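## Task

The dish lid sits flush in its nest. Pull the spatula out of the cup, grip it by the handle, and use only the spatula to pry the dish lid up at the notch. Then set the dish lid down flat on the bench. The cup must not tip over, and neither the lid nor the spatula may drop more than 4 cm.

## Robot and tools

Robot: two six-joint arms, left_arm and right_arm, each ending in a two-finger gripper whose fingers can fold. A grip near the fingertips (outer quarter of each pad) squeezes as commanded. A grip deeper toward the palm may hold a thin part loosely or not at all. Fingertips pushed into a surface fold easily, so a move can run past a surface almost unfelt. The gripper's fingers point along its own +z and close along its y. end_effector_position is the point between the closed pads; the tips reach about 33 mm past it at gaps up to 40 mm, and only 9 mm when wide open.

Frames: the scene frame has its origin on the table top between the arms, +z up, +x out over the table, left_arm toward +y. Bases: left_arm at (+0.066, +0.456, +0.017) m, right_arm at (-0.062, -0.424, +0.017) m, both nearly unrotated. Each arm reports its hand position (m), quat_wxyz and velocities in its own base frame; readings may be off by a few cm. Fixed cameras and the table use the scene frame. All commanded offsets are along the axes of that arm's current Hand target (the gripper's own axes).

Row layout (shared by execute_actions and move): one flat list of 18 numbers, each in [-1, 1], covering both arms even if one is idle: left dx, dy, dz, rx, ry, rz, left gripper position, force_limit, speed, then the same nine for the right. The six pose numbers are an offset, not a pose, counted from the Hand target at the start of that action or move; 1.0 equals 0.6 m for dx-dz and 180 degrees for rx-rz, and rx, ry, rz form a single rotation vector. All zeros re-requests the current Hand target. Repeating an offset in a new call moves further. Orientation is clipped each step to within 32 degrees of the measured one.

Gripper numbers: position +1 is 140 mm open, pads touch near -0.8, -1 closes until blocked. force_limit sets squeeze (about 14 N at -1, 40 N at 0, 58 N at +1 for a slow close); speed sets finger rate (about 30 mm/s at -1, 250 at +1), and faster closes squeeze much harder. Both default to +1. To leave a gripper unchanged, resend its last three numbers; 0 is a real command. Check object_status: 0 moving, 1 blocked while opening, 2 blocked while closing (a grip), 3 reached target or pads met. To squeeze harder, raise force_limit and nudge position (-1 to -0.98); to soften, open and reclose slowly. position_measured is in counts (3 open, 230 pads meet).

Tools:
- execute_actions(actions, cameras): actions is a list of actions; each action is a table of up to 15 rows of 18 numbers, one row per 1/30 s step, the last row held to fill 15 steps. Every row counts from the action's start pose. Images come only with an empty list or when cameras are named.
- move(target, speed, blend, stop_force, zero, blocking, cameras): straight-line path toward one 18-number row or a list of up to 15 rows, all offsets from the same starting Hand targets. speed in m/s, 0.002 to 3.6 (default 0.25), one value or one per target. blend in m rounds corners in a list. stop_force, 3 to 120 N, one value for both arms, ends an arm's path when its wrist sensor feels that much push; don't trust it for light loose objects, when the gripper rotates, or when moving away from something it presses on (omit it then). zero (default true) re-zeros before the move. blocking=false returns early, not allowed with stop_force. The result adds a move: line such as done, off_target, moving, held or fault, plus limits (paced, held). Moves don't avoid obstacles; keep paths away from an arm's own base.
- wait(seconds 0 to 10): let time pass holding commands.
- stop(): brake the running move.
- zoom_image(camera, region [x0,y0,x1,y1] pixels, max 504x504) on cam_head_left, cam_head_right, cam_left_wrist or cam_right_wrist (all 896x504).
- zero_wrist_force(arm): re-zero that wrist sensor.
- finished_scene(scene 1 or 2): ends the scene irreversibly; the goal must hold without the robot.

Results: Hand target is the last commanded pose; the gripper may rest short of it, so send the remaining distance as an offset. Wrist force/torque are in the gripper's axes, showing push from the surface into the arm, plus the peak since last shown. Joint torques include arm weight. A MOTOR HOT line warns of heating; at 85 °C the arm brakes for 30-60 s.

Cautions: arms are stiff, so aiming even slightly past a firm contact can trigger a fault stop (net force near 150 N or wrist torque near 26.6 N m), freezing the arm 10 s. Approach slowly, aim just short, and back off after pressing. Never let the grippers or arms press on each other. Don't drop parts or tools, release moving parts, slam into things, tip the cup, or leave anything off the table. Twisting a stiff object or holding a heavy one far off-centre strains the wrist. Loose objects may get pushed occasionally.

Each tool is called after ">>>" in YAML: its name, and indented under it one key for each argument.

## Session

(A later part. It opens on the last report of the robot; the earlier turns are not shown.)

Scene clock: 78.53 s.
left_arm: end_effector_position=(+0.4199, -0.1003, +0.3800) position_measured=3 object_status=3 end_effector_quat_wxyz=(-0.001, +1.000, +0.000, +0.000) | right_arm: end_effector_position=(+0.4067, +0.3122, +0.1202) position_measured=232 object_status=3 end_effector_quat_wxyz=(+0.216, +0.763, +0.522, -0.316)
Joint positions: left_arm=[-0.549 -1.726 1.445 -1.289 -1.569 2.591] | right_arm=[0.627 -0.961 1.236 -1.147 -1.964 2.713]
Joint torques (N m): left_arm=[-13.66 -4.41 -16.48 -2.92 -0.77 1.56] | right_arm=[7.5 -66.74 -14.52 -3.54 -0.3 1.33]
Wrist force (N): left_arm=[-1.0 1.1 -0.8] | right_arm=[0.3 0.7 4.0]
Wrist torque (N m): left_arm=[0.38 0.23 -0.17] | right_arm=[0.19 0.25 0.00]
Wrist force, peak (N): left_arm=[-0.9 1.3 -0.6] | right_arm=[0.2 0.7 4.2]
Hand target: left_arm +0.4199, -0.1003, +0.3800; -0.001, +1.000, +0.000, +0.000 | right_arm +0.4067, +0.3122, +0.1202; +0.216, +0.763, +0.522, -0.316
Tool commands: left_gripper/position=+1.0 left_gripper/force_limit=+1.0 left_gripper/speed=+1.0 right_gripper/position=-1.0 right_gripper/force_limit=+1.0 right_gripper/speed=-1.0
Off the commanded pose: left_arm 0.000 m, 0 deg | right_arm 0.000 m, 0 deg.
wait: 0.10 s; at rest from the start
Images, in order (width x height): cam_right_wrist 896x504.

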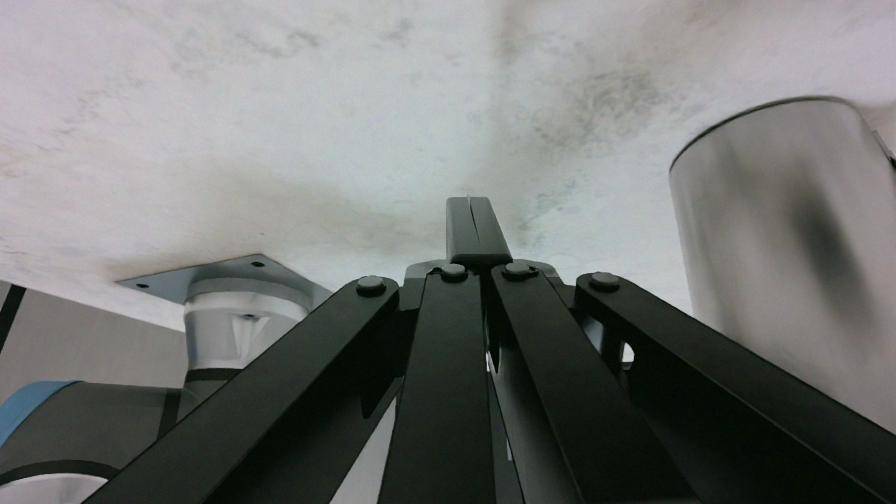

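>>> move:
  target: [0,0,0,0,0,0,1,1,1, 0.09426,0,0.09426,0,0,0,-1,1,-1]
  speed: 0.12
  cameras: ["cam_head_left","cam_head_right"]

>>> zoom_image:
  camera: "cam_head_right"
  region: [380, 160, 580, 340]

Scene clock: 79.97 s.
left_arm: end_effector_position=(+0.4199, -0.1003, +0.3800) position_measured=3 object_status=3 end_effector_quat_wxyz=(-0.001, +1.000, +0.000, +0.000) | right_arm: end_effector_position=(+0.4067, +0.3122, +0.0402) position_measured=232 object_status=3 end_effector_quat_wxyz=(+0.216, +0.763, +0.522, -0.316)
Joint positions: left_arm=[-0.549 -1.726 1.445 -1.289 -1.569 2.591] | right_arm=[0.627 -0.892 1.336 -1.317 -1.964 2.713]
Joint torques (N m): left_arm=[-13.62 -5.48 -16.47 -1.9 -0.77 1.63] | right_arm=[8.88 -64.4 -24.5 0.25 0.18 -1.07]
Wrist force (N): left_arm=[-1.0 1.1 -0.5] | right_arm=[0.1 0.6 3.6]
Wrist torque (N m): left_arm=[0.39 0.25 -0.17] | right_arm=[0.16 0.31 0.01]
Wrist force, peak (N): left_arm=[-1.2 1.1 -0.7] | right_arm=[1.5 0.6 5.0]
Hand target: left_arm +0.4199, -0.1003, +0.3800; -0.001, +1.000, +0.000, +0.000 | right_arm +0.4067, +0.3123, +0.0402; +0.216, +0.763, +0.522, -0.316
Off the commanded pose: left_arm 0.000 m, 0 deg | right_arm 0.000 m, 0 deg.
move: done
Images, in order (width x height): cam_head_left 896x504, cam_head_right 896x504.

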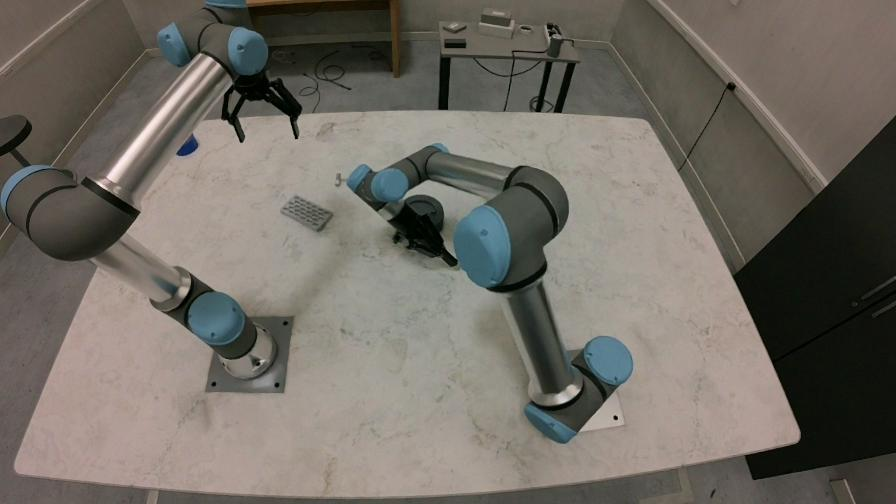

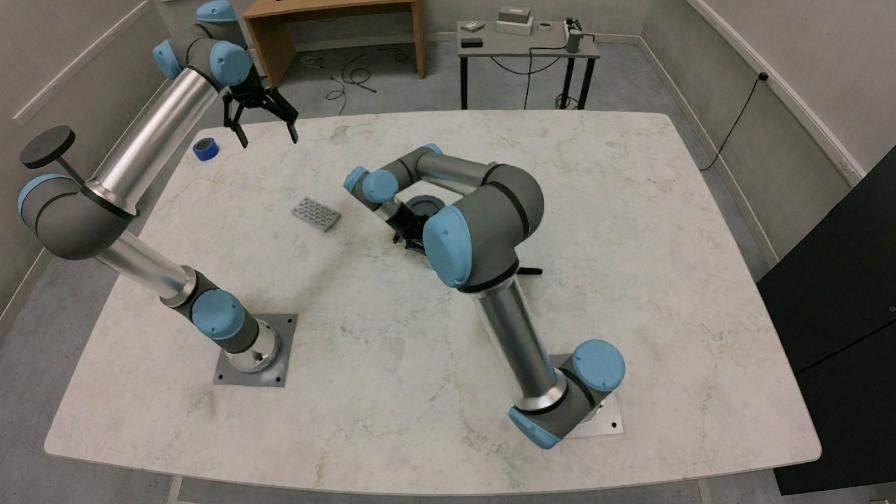

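Scaled by 2.520.

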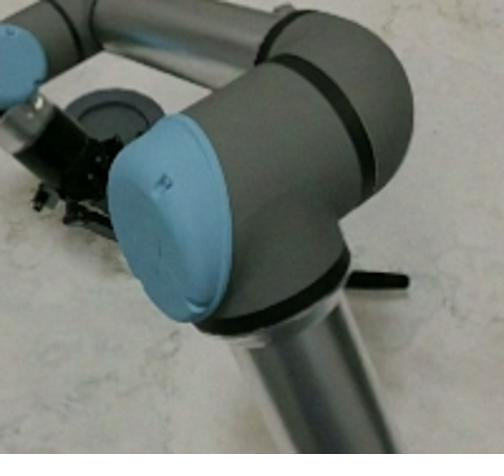

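>>> move:
  target: [0,0,0,0,0,0,1,1,1, 0.0424,0,0.0424,0,0,0,-1,1,-1]
  speed: 0.02
  stop_force: 4
  cameras: ["cam_head_right","cam_head_left","cam_right_wrist"]

>>> zoom_image:
  camera: "cam_head_right"
  region: [380, 160, 580, 340]

>>> zoom_image:
  camera: "cam_right_wrist"
  region: [400, 160, 540, 300]

Scene clock: 82.50 s.
left_arm: end_effector_position=(+0.4199, -0.1003, +0.3800) position_measured=3 object_status=3 end_effector_quat_wxyz=(-0.001, +1.000, +0.000, +0.000) | right_arm: end_effector_position=(+0.4067, +0.3123, +0.0160) position_measured=232 object_status=3 end_effector_quat_wxyz=(+0.216, +0.763, +0.522, -0.316)
Joint positions: left_arm=[-0.549 -1.726 1.445 -1.289 -1.569 2.591] | right_arm=[0.627 -0.865 1.359 -1.366 -1.964 2.713]
Joint torques (N m): left_arm=[-14.09 -4.64 -16.39 -1.83 -0.51 1.63] | right_arm=[-3.5 -64.54 -27.07 1.48 1.5 -0.33]
Wrist force (N): left_arm=[-1.0 1.0 -0.6] | right_arm=[-4.2 0.9 -0.8]
Wrist torque (N m): left_arm=[0.37 0.23 -0.17] | right_arm=[0.10 0.29 0.00]
Wrist force, peak (N): left_arm=[-1.1 1.1 -0.6] | right_arm=[-20.3 -1.9 -24.8]
Hand target: left_arm +0.4199, -0.1003, +0.3800; -0.001, +1.000, +0.000, +0.000 | right_arm +0.4067, +0.3123, +0.0160; +0.216, +0.763, +0.522, -0.316 (not the last commanded pose)
Off the commanded pose: left_arm 0.000 m, 0 deg | right_arm 0.012 m, 0 deg.
move: contact (right_arm)
Images, in order (width x height): cam_head_left 896x504, cam_head_right 896x504, cam_right_wrist 896x504.

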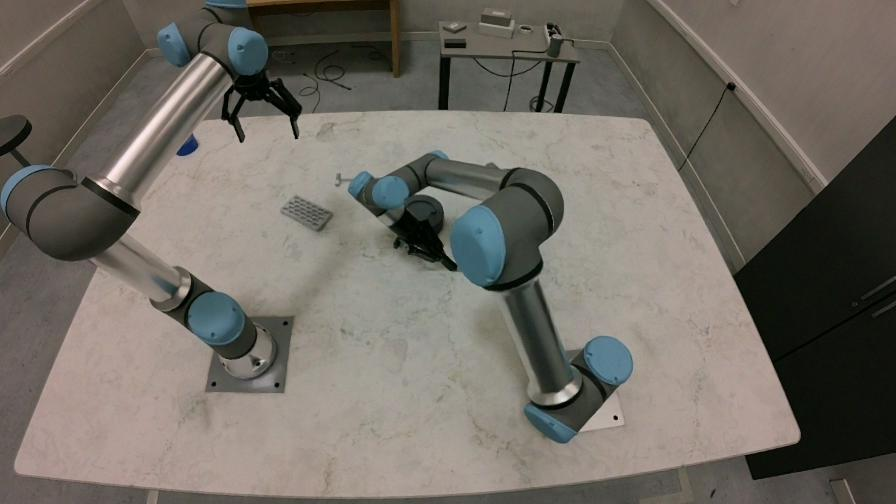

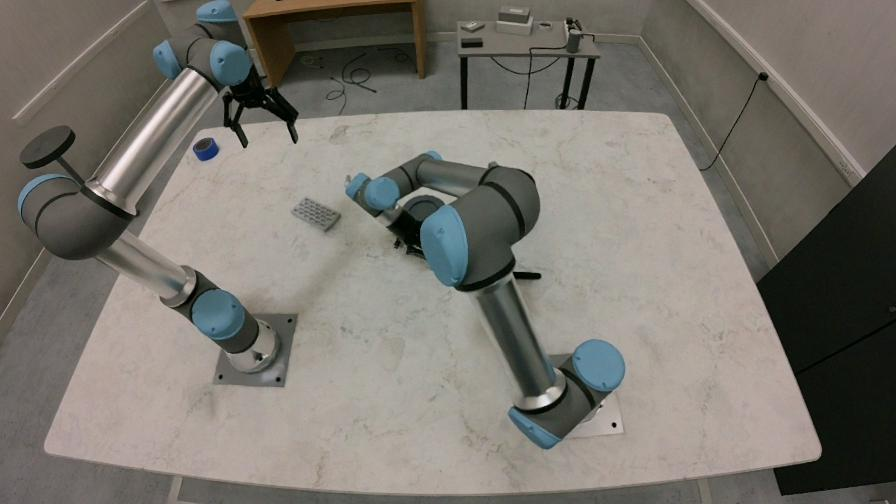

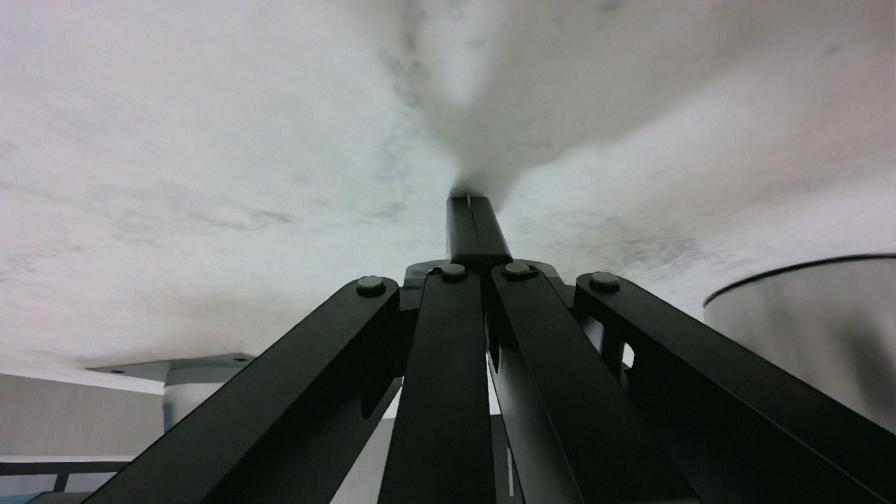

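Scaled by 2.520.

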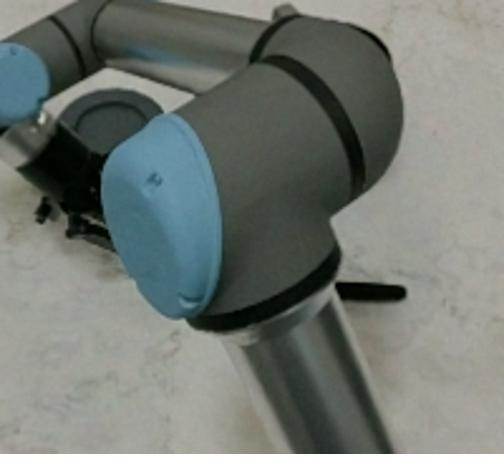

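Scaled by 3.600.

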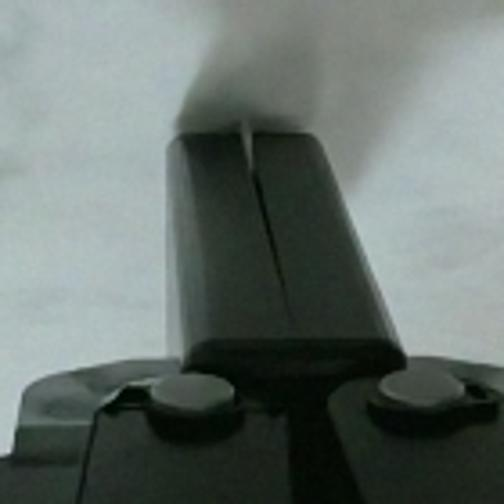

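>>> move:
  target: [0,0,0,0,0,0,1,1,1, -0.0018,0,-0.0018,0,0,0,-1,1,-1]
  speed: 0.02

>>> move:
  target: [0,0,0,0,0,0,1,1,1, 0,0,0,0,0,0,-0.6,1,-1]
  speed: 0.02
  cameras: ["cam_head_right","cam_right_wrist"]

>>> zoom_image:
  camera: "cam_right_wrist"
  region: [340, 100, 600, 360]

Scene clock: 83.67 s.
left_arm: end_effector_position=(+0.4199, -0.1003, +0.3800) position_measured=3 object_status=3 end_effector_quat_wxyz=(-0.001, +1.000, +0.000, +0.000) | right_arm: end_effector_position=(+0.4067, +0.3123, +0.0176) position_measured=232 object_status=3 end_effector_quat_wxyz=(+0.216, +0.763, +0.522, -0.316)
Joint positions: left_arm=[-0.549 -1.726 1.445 -1.289 -1.569 2.591] | right_arm=[0.627 -0.867 1.357 -1.363 -1.964 2.713]
Joint torques (N m): left_arm=[-13.45 -4.84 -17.18 -1.8 -0.51 1.71] | right_arm=[-4.46 -65.25 -26.6 1.28 -1.52 -0.48]
Wrist force (N): left_arm=[-1.0 0.9 -0.4] | right_arm=[0.4 0.6 3.5]
Wrist torque (N m): left_arm=[0.36 0.24 -0.16] | right_arm=[0.15 0.23 0.00]
Wrist force, peak (N): left_arm=[-1.2 1.1 -0.5] | right_arm=[-4.4 1.0 -0.7]
Hand target: left_arm +0.4199, -0.1003, +0.3800; -0.001, +1.000, +0.000, +0.000 | right_arm +0.4067, +0.3123, +0.0176; +0.216, +0.763, +0.522, -0.316
Off the commanded pose: left_arm 0.000 m, 0 deg | right_arm 0.000 m, 0 deg.
move: done

Scene clock: 84.53 s.
left_arm: end_effector_position=(+0.4199, -0.1003, +0.3800) position_measured=3 object_status=3 end_effector_quat_wxyz=(-0.001, +1.000, +0.000, +0.000) | right_arm: end_effector_position=(+0.4067, +0.3123, +0.0176) position_measured=205 object_status=0 end_effector_quat_wxyz=(+0.216, +0.763, +0.522, -0.316)
Joint positions: left_arm=[-0.549 -1.726 1.445 -1.289 -1.569 2.591] | right_arm=[0.627 -0.867 1.357 -1.363 -1.964 2.713]
Joint torques (N m): left_arm=[-13.06 -4.66 -17.1 -1.91 -0.42 1.71] | right_arm=[-4.8 -55.38 -19.41 -3.49 -1.76 -0.55]
Wrist force (N): left_arm=[-0.9 0.9 -0.6] | right_arm=[0.0 0.7 3.2]
Wrist torque (N m): left_arm=[0.35 0.21 -0.17] | right_arm=[0.17 0.15 0.00]
Wrist force, peak (N): left_arm=[-1.1 1.1 -0.6] | right_arm=[0.2 0.5 3.6]
Hand target: left_arm +0.4199, -0.1003, +0.3800; -0.001, +1.000, +0.000, +0.000 | right_arm +0.4067, +0.3123, +0.0176; +0.216, +0.763, +0.522, -0.316
Off the commanded pose: left_arm 0.000 m, 0 deg | right_arm 0.000 m, 0 deg.
move: done
Images, in order (width x height): cam_head_right 896x504, cam_right_wrist 896x504.

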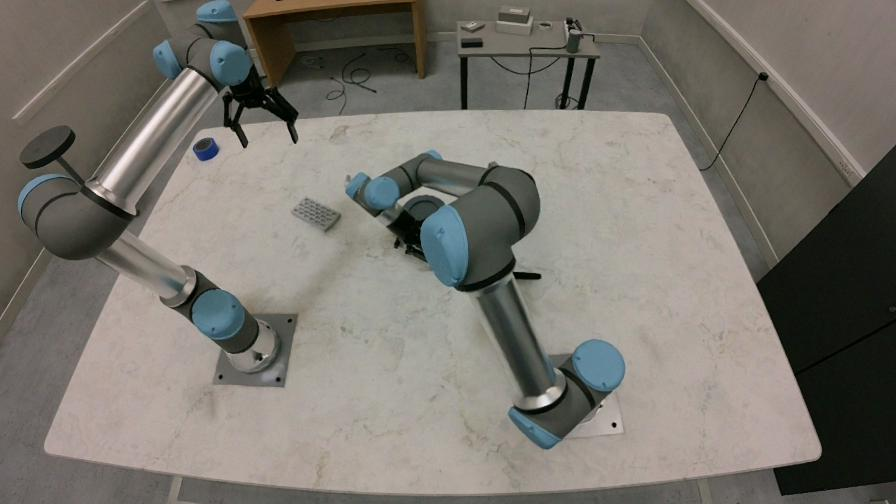

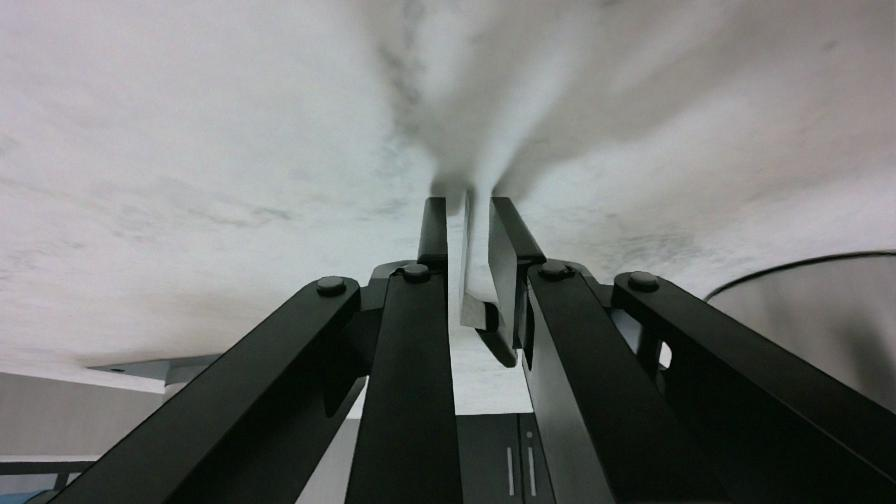

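Scaled by 1.938.

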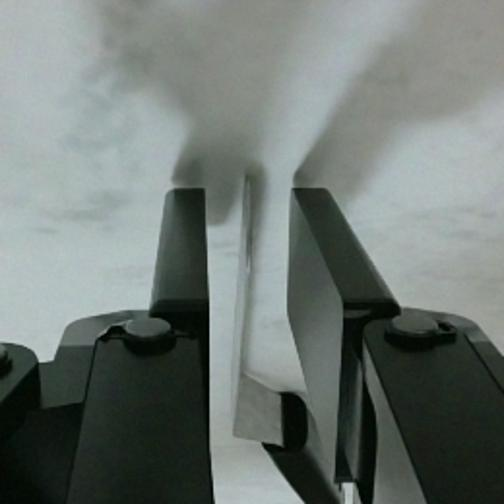

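>>> move:
  target:
    - [0,0,0,0,0,0,1,1,1, 0,0,-0.1667,0,0,0,-0.6,1,-1]
    - [0,0,0,0,0,0,1,1,1, -0.4157,-0.0103,-0.2097,0,0.25,0,-0.6,1,-1]
  speed: [0.1,0.25]
  blend: [0.03,0]
  cameras: ["all"]

>>> zoom_image:
  camera: "cam_right_wrist"
  region: [260, 100, 640, 440]

Scene clock: 88.53 s.
left_arm: end_effector_position=(+0.4199, -0.1003, +0.3800) position_measured=3 object_status=3 end_effector_quat_wxyz=(-0.001, +1.000, +0.000, +0.000) | right_arm: end_effector_position=(+0.3693, +0.2328, +0.2828) position_measured=205 object_status=3 end_effector_quat_wxyz=(+0.000, +0.825, +0.565, +0.000)
Joint positions: left_arm=[-0.549 -1.726 1.445 -1.289 -1.569 2.591] | right_arm=[0.252 -1.75 1.717 -1.537 -1.57 2.193]
Joint torques (N m): left_arm=[-12.97 -5.03 -17.04 -1.79 -0.08 1.65] | right_arm=[-8.01 -32.9 -27.58 -5.96 1.87 -1.59]
Wrist force (N): left_arm=[-0.8 0.8 -0.6] | right_arm=[-0.2 0.6 1.7]
Wrist torque (N m): left_arm=[0.33 0.19 -0.17] | right_arm=[0.18 0.09 -0.06]
Wrist force, peak (N): left_arm=[-1.0 1.1 -0.7] | right_arm=[-0.1 0.8 4.8]
Hand target: left_arm +0.4199, -0.1003, +0.3800; -0.001, +1.000, +0.000, +0.000 | right_arm +0.3693, +0.2329, +0.2828; +0.000, +0.825, +0.565, +0.000
Off the commanded pose: left_arm 0.000 m, 0 deg | right_arm 0.000 m, 0 deg.
move: done

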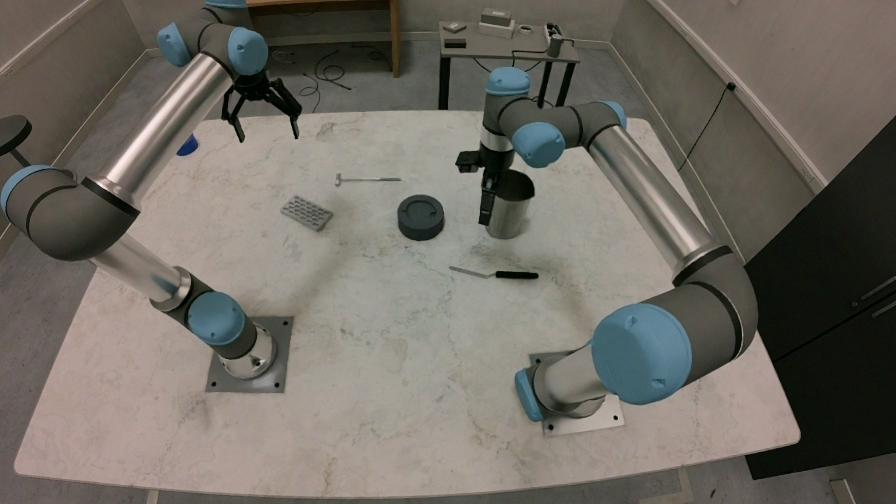

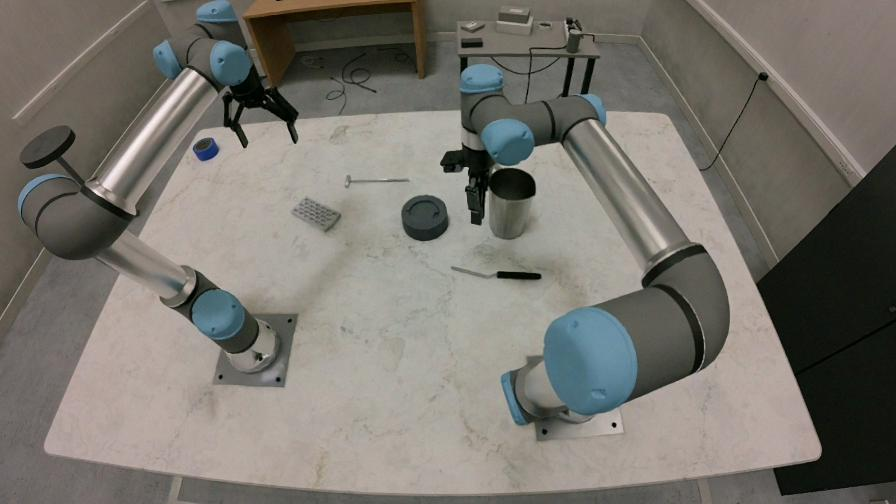

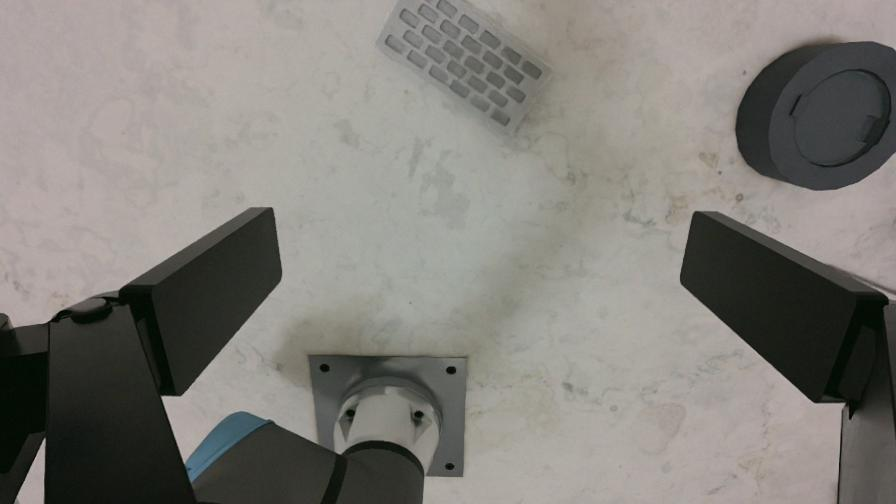

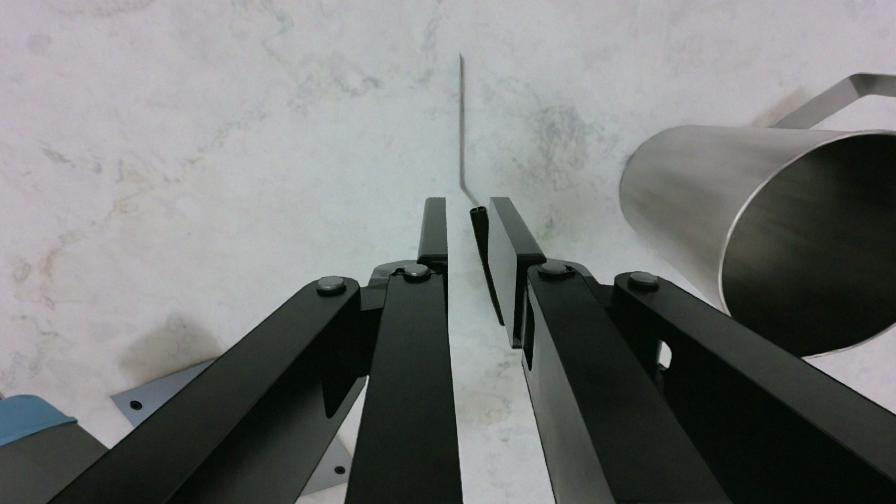

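Scaled by 1.326.

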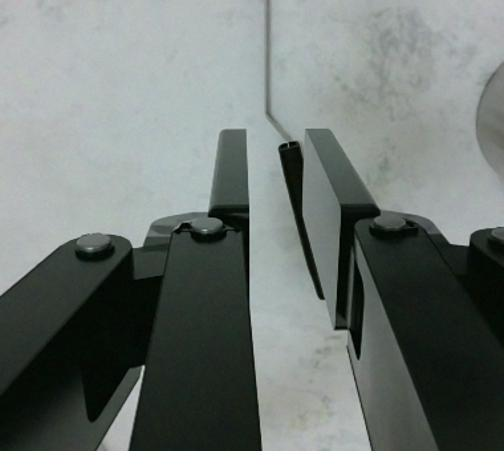

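>>> move:
  target: [0,0,0,0,0,0,1,1,1, -0.0922,0.276,-0.0167,0,0,0,-0.078,1,-0.5]
  speed: 0.2
  cameras: ["cam_right_wrist"]

Scene clock: 93.70 s.
left_arm: end_effector_position=(+0.4199, -0.1003, +0.3800) position_measured=3 object_status=3 end_effector_quat_wxyz=(-0.001, +1.000, +0.000, +0.000) | right_arm: end_effector_position=(+0.5035, +0.1214, +0.2927) position_measured=138 object_status=3 end_effector_quat_wxyz=(+0.000, +0.825, +0.565, +0.000)
Joint positions: left_arm=[-0.549 -1.726 1.445 -1.289 -1.569 2.591] | right_arm=[-0.024 -1.55 1.508 -1.528 -1.57 1.917]
Joint torques (N m): left_arm=[-13.23 -4.44 -16.62 -1.88 0.26 1.64] | right_arm=[-3.84 -27.81 -30.19 -6.01 0.66 -0.95]
Wrist force (N): left_arm=[-1.0 1.0 -0.5] | right_arm=[0.2 0.8 1.4]
Wrist torque (N m): left_arm=[0.37 0.25 -0.17] | right_arm=[0.22 -0.01 -0.10]
Wrist force, peak (N): left_arm=[-1.2 1.0 -0.8] | right_arm=[-1.1 3.3 1.6]
Hand target: left_arm +0.4199, -0.1003, +0.3800; -0.001, +1.000, +0.000, +0.000 | right_arm +0.5036, +0.1213, +0.2928; +0.000, +0.825, +0.565, +0.000
Off the commanded pose: left_arm 0.000 m, 0 deg | right_arm 0.000 m, 0 deg.
move: done
Images, in order (width x height): cam_right_wrist 896x504.

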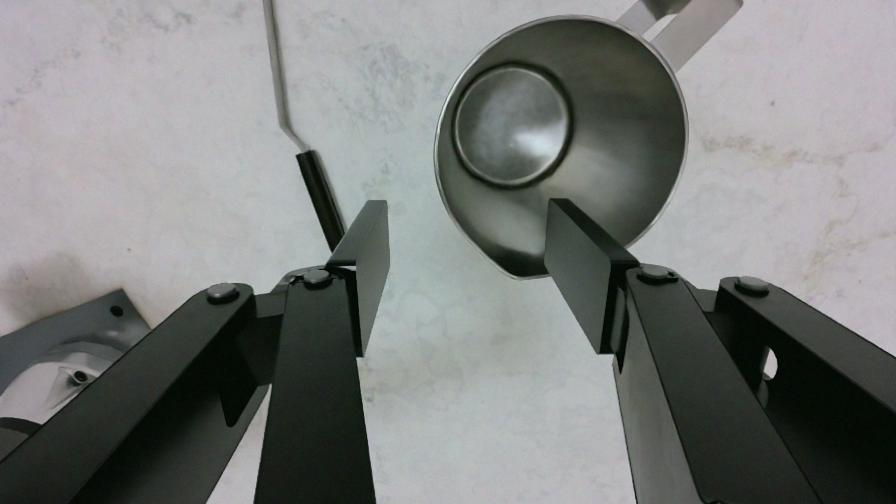

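>>> move:
  target:
    - [0,0,0,0,0,0,1,1,1, 0.0432,-0.0122,0,0,0,0,-0.078,1,-0.5]
    - [0,0,0,0,0,0,1,1,1, 0.0432,-0.0122,0.145,0,0,0,-0.078,1,-0.5]
  speed: 0.15
  cameras: ["cam_right_wrist","cam_head_left","cam_head_right"]

>>> zoom_image:
  camera: "cam_head_right"
  region: [400, 120, 580, 300]

Scene clock: 96.17 s.
left_arm: end_effector_position=(+0.4199, -0.1003, +0.3800) position_measured=3 object_status=3 end_effector_quat_wxyz=(-0.001, +1.000, +0.000, +0.000) | right_arm: end_effector_position=(+0.5062, +0.1481, +0.2058) position_measured=138 object_status=3 end_effector_quat_wxyz=(+0.000, +0.825, +0.565, +0.000)
Joint positions: left_arm=[-0.549 -1.726 1.445 -1.289 -1.569 2.591] | right_arm=[0.029 -1.513 1.692 -1.75 -1.57 1.97]
Joint torques (N m): left_arm=[-13.15 -5.06 -16.93 -1.86 0.53 1.7] | right_arm=[4.77 -44 -17.33 -4.55 0.78 1.62]
Wrist force (N): left_arm=[-0.9 0.8 -0.5] | right_arm=[-0.2 0.8 1.7]
Wrist torque (N m): left_arm=[0.34 0.22 -0.16] | right_arm=[0.22 0.05 -0.03]
Wrist force, peak (N): left_arm=[-1.0 1.1 -0.7] | right_arm=[-0.3 0.6 3.9]
Hand target: left_arm +0.4199, -0.1003, +0.3800; -0.001, +1.000, +0.000, +0.000 | right_arm +0.5062, +0.1482, +0.2058; +0.000, +0.825, +0.565, +0.000
Off the commanded pose: left_arm 0.000 m, 0 deg | right_arm 0.000 m, 0 deg.
move: done
Images, in order (width x height): cam_head_left 896x504, cam_head_right 896x504, cam_right_wrist 896x504.

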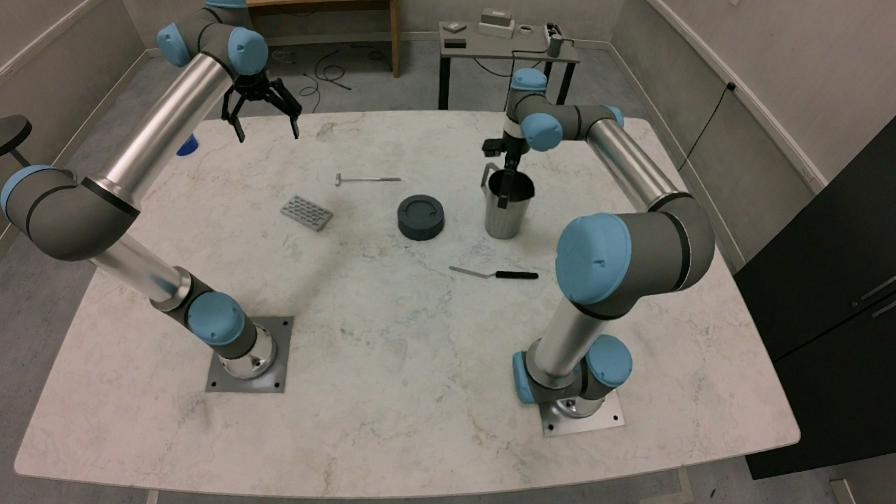

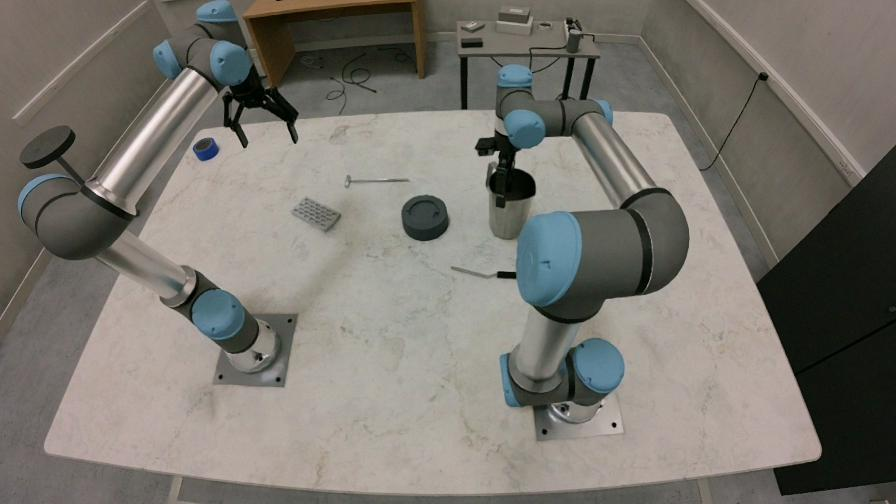

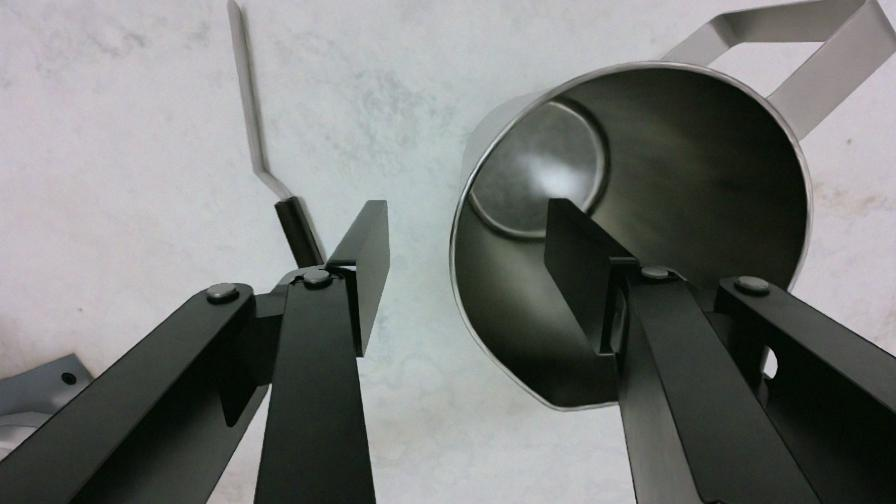

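Scaled by 2.800.

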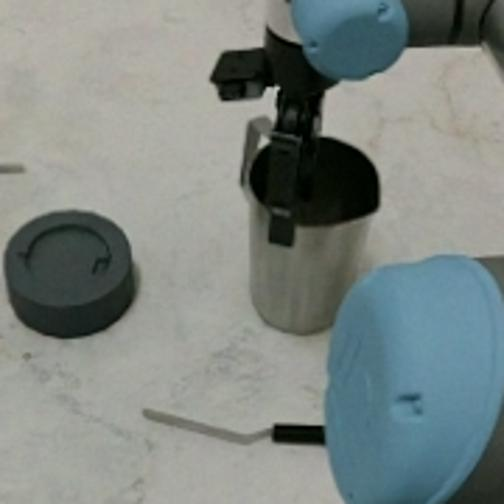

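>>> move:
  target:
    - [0,0,0,0,0,0,1,1,1, 0,-0.005,0.028,0,0,0,-0.078,1,-0.5]
    - [0,0,0,0,0,0,1,1,1, 0,-0.005,0.028,0,0,0,-1,1,-1]
  speed: 0.06
  cameras: ["cam_right_wrist","cam_head_left"]

>>> zoom_image:
  camera: "cam_head_left"
  region: [400, 120, 580, 300]

Scene clock: 99.97 s.
left_arm: end_effector_position=(+0.4199, -0.1003, +0.3800) position_measured=3 object_status=3 end_effector_quat_wxyz=(-0.001, +1.000, +0.000, +0.000) | right_arm: end_effector_position=(+0.5034, +0.1493, +0.1890) position_measured=227 object_status=0 end_effector_quat_wxyz=(+0.000, +0.825, +0.565, +0.000)
Joint positions: left_arm=[-0.549 -1.726 1.445 -1.289 -1.569 2.591] | right_arm=[0.031 -1.511 1.733 -1.793 -1.57 1.973]
Joint torques (N m): left_arm=[-12.76 -4.96 -17.5 -2.11 0.79 1.74] | right_arm=[-3.72 -37.88 -22.19 -3.95 1.24 -1.31]
Wrist force (N): left_arm=[-1.1 1.1 -0.5] | right_arm=[-1.2 -0.2 -7.0]
Wrist torque (N m): left_arm=[0.39 0.26 -0.16] | right_arm=[-0.79 0.32 -0.04]
Wrist force, peak (N): left_arm=[-1.1 1.3 -0.7] | right_arm=[-1.3 -0.3 -7.1]
Hand target: left_arm +0.4199, -0.1003, +0.3800; -0.001, +1.000, +0.000, +0.000 | right_arm +0.5034, +0.1493, +0.1890; +0.000, +0.825, +0.565, +0.000
Off the commanded pose: left_arm 0.000 m, 0 deg | right_arm 0.000 m, 0 deg.
move: done
Images, in order (width x height): cam_head_left 896x504, cam_right_wrist 896x504.

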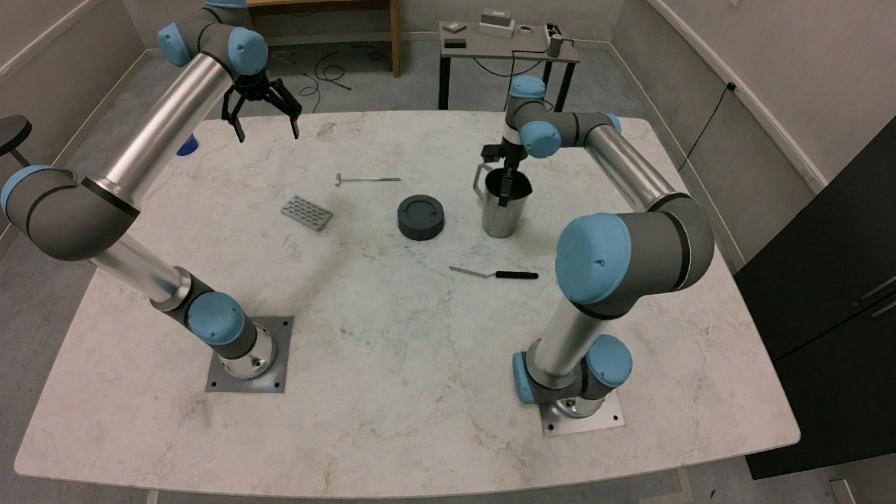

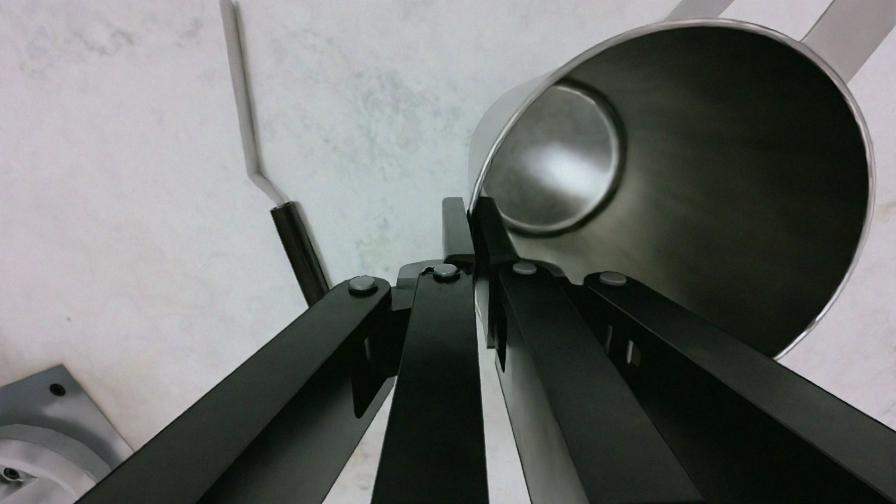

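Scaled by 2.800.

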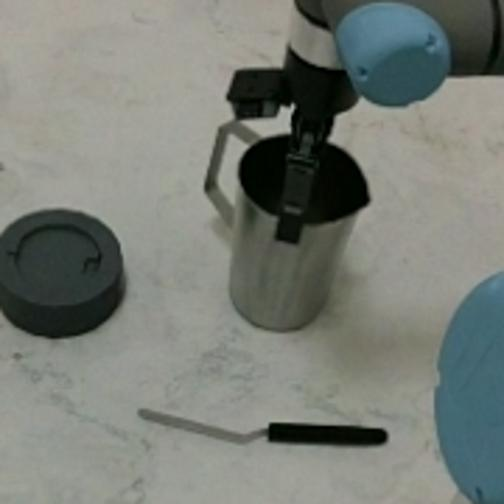

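>>> move:
  target: [0,0,0,0,0,0,1,1,1, 0,0,-0.0133,0,0,0,-1,1,-1]
  speed: 0.03
  cameras: ["cam_right_wrist","cam_head_left","cam_head_right"]

>>> zoom_image:
  camera: "cam_head_right"
  region: [420, 120, 580, 280]

Scene clock: 101.47 s.
left_arm: end_effector_position=(+0.4199, -0.1003, +0.3800) position_measured=3 object_status=3 end_effector_quat_wxyz=(-0.001, +1.000, +0.000, +0.000) | right_arm: end_effector_position=(+0.5034, +0.1493, +0.1971) position_measured=228 object_status=0 end_effector_quat_wxyz=(+0.000, +0.825, +0.565, +0.000)
Joint positions: left_arm=[-0.549 -1.726 1.445 -1.289 -1.569 2.591] | right_arm=[0.031 -1.515 1.717 -1.773 -1.57 1.973]
Joint torques (N m): left_arm=[-12.46 -4.78 -16.91 -1.89 0.97 1.76] | right_arm=[-2.94 -36.97 -16.58 -6.21 1.47 -1.5]
Wrist force (N): left_arm=[-0.9 1.0 -0.6] | right_arm=[-0.1 -0.2 1.8]
Wrist torque (N m): left_arm=[0.36 0.23 -0.17] | right_arm=[0.08 0.02 -0.12]
Wrist force, peak (N): left_arm=[-1.1 1.1 -0.7] | right_arm=[-1.2 -0.4 -7.5]
Hand target: left_arm +0.4199, -0.1003, +0.3800; -0.001, +1.000, +0.000, +0.000 | right_arm +0.5034, +0.1493, +0.1970; +0.000, +0.825, +0.565, +0.000
Off the commanded pose: left_arm 0.000 m, 0 deg | right_arm 0.000 m, 0 deg.
move: done
Images, in order (width x height): cam_head_left 896x504, cam_head_right 896x504, cam_right_wrist 896x504.

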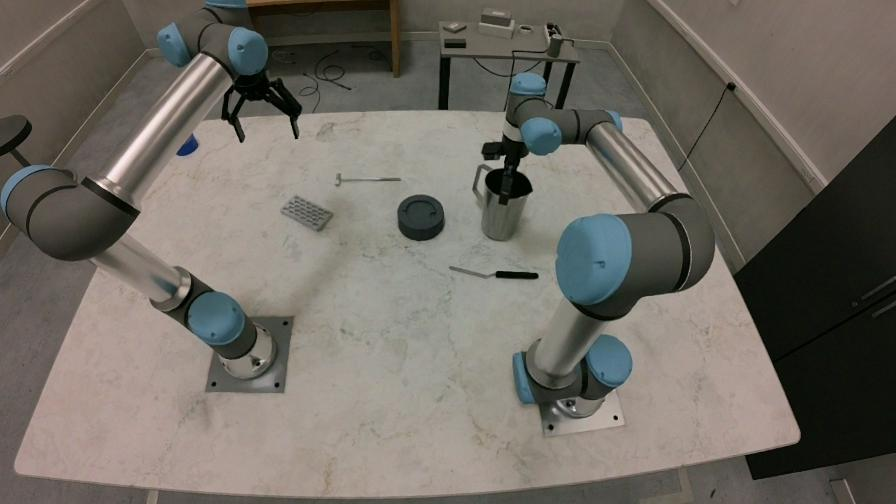

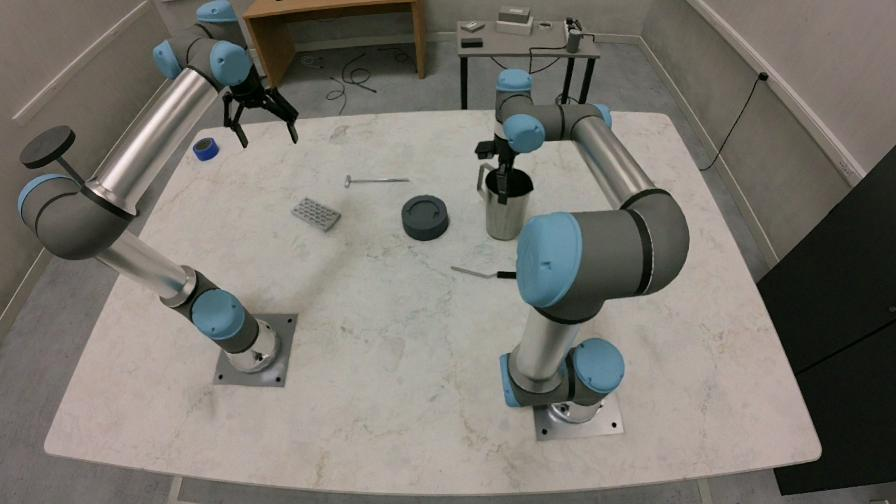

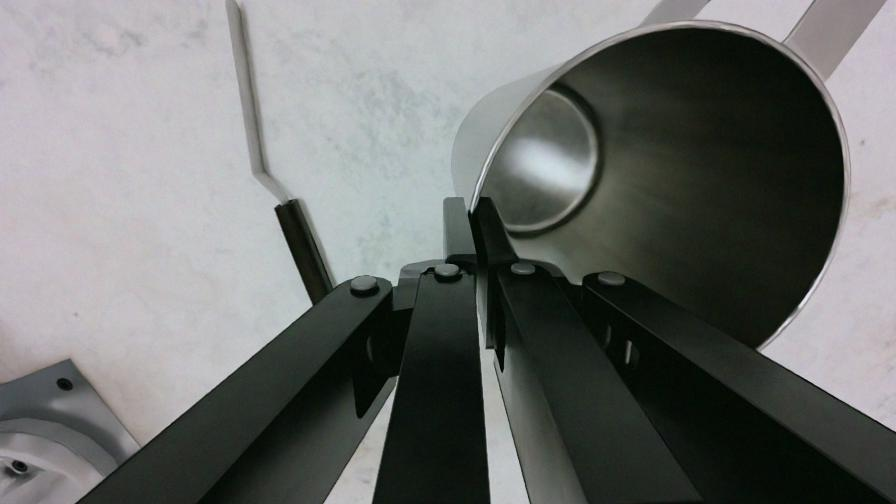

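Scaled by 3.150.

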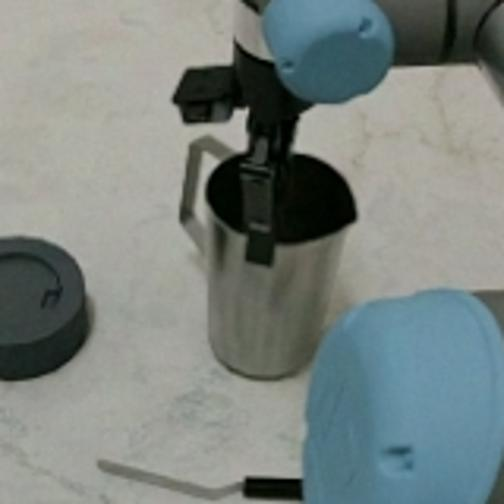

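>>> wait:
  seconds: 0.5

Scene clock: 102.57 s.
left_arm: end_effector_position=(+0.4199, -0.1003, +0.3800) position_measured=3 object_status=3 end_effector_quat_wxyz=(-0.001, +1.000, +0.000, +0.000) | right_arm: end_effector_position=(+0.5034, +0.1493, +0.1970) position_measured=228 object_status=2 end_effector_quat_wxyz=(+0.000, +0.825, +0.565, +0.000)
Joint positions: left_arm=[-0.549 -1.726 1.445 -1.289 -1.569 2.591] | right_arm=[0.031 -1.515 1.717 -1.773 -1.57 1.973]
Joint torques (N m): left_arm=[-12.82 -5.55 -17.91 -2.01 1.02 1.63] | right_arm=[-3.07 -23.14 -16.53 -6.33 1.58 -1.54]
Wrist force (N): left_arm=[-0.9 1.2 -0.5] | right_arm=[-0.2 -1.1 -0.2]
Wrist torque (N m): left_arm=[0.41 0.22 -0.16] | right_arm=[0.12 0.02 -0.12]
Wrist force, peak (N): left_arm=[-1.1 1.2 -0.6] | right_arm=[-0.1 -0.5 1.5]
Hand target: left_arm +0.4199, -0.1003, +0.3800; -0.001, +1.000, +0.000, +0.000 | right_arm +0.5034, +0.1493, +0.1970; +0.000, +0.825, +0.565, +0.000
Tool commands: left_gripper/position=+1.0 left_gripper/force_limit=+1.0 left_gripper/speed=+1.0 right_gripper/position=-1.0 right_gripper/force_limit=+1.0 right_gripper/speed=-1.0
Off the commanded pose: left_arm 0.000 m, 0 deg | right_arm 0.000 m, 0 deg.
wait: 0.50 s; at rest from the start

>>> move:
  target: [0,0,0,0,0,0,1,1,1, 0,0,-0.0167,0,0,0,-1,1,-1]
  speed: 0.03
  cameras: ["cam_right_wrist","cam_head_left"]

>>> zoom_image:
  camera: "cam_head_left"
  region: [420, 120, 580, 280]

Scene clock: 103.53 s.
left_arm: end_effector_position=(+0.4199, -0.1003, +0.3800) position_measured=3 object_status=3 end_effector_quat_wxyz=(-0.001, +1.000, +0.000, +0.000) | right_arm: end_effector_position=(+0.5033, +0.1492, +0.2071) position_measured=228 object_status=2 end_effector_quat_wxyz=(+0.000, +0.825, +0.565, +0.000) end_effector_velocity=(-0.001, +0.000, -0.003) end_effector_angular_velocity=(-0.001, +0.003, +0.000)
Joint positions: left_arm=[-0.549 -1.726 1.445 -1.289 -1.569 2.591] | right_arm=[0.031 -1.519 1.695 -1.747 -1.57 1.973]
Joint velocities: left_arm=[within noise] | right_arm=[0 0.002 0.005 -0.003 -0.001 0]
Joint torques (N m): left_arm=[-12.87 -4.06 -17.41 -1.88 1.01 1.74] | right_arm=[-3.26 -39.04 -19.89 -7.25 1.26 -1.72]
Wrist force (N): left_arm=[-0.9 1.1 -0.5] | right_arm=[-0.2 0.5 8.6]
Wrist torque (N m): left_arm=[0.38 0.22 -0.17] | right_arm=[0.61 -0.05 -0.12]
Wrist force, peak (N): left_arm=[-1.0 1.2 -0.6] | right_arm=[-0.2 0.3 8.8]
Hand target: left_arm +0.4199, -0.1003, +0.3800; -0.001, +1.000, +0.000, +0.000 | right_arm +0.5034, +0.1492, +0.2070; +0.000, +0.825, +0.565, +0.000
Off the commanded pose: left_arm 0.000 m, 0 deg | right_arm 0.000 m, 0 deg.
move: done
Images, in order (width x height): cam_head_left 896x504, cam_right_wrist 896x504.

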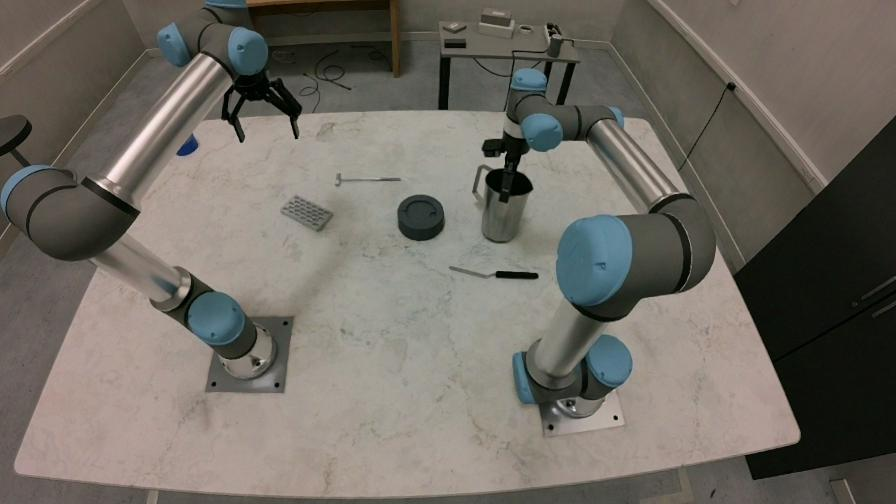

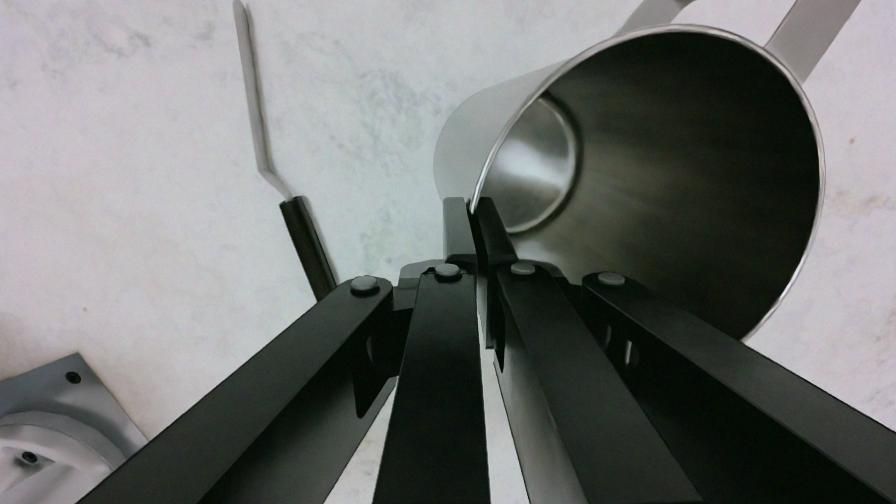

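Scaled by 3.150.

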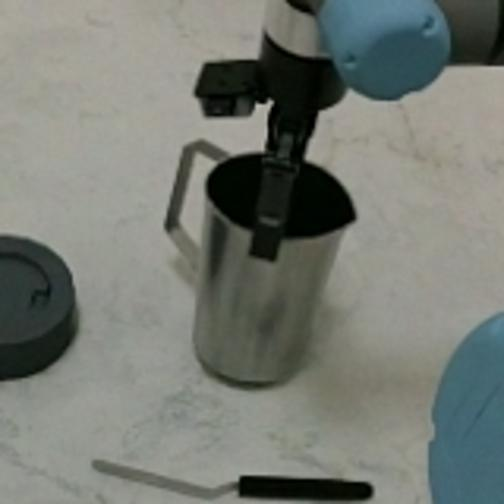

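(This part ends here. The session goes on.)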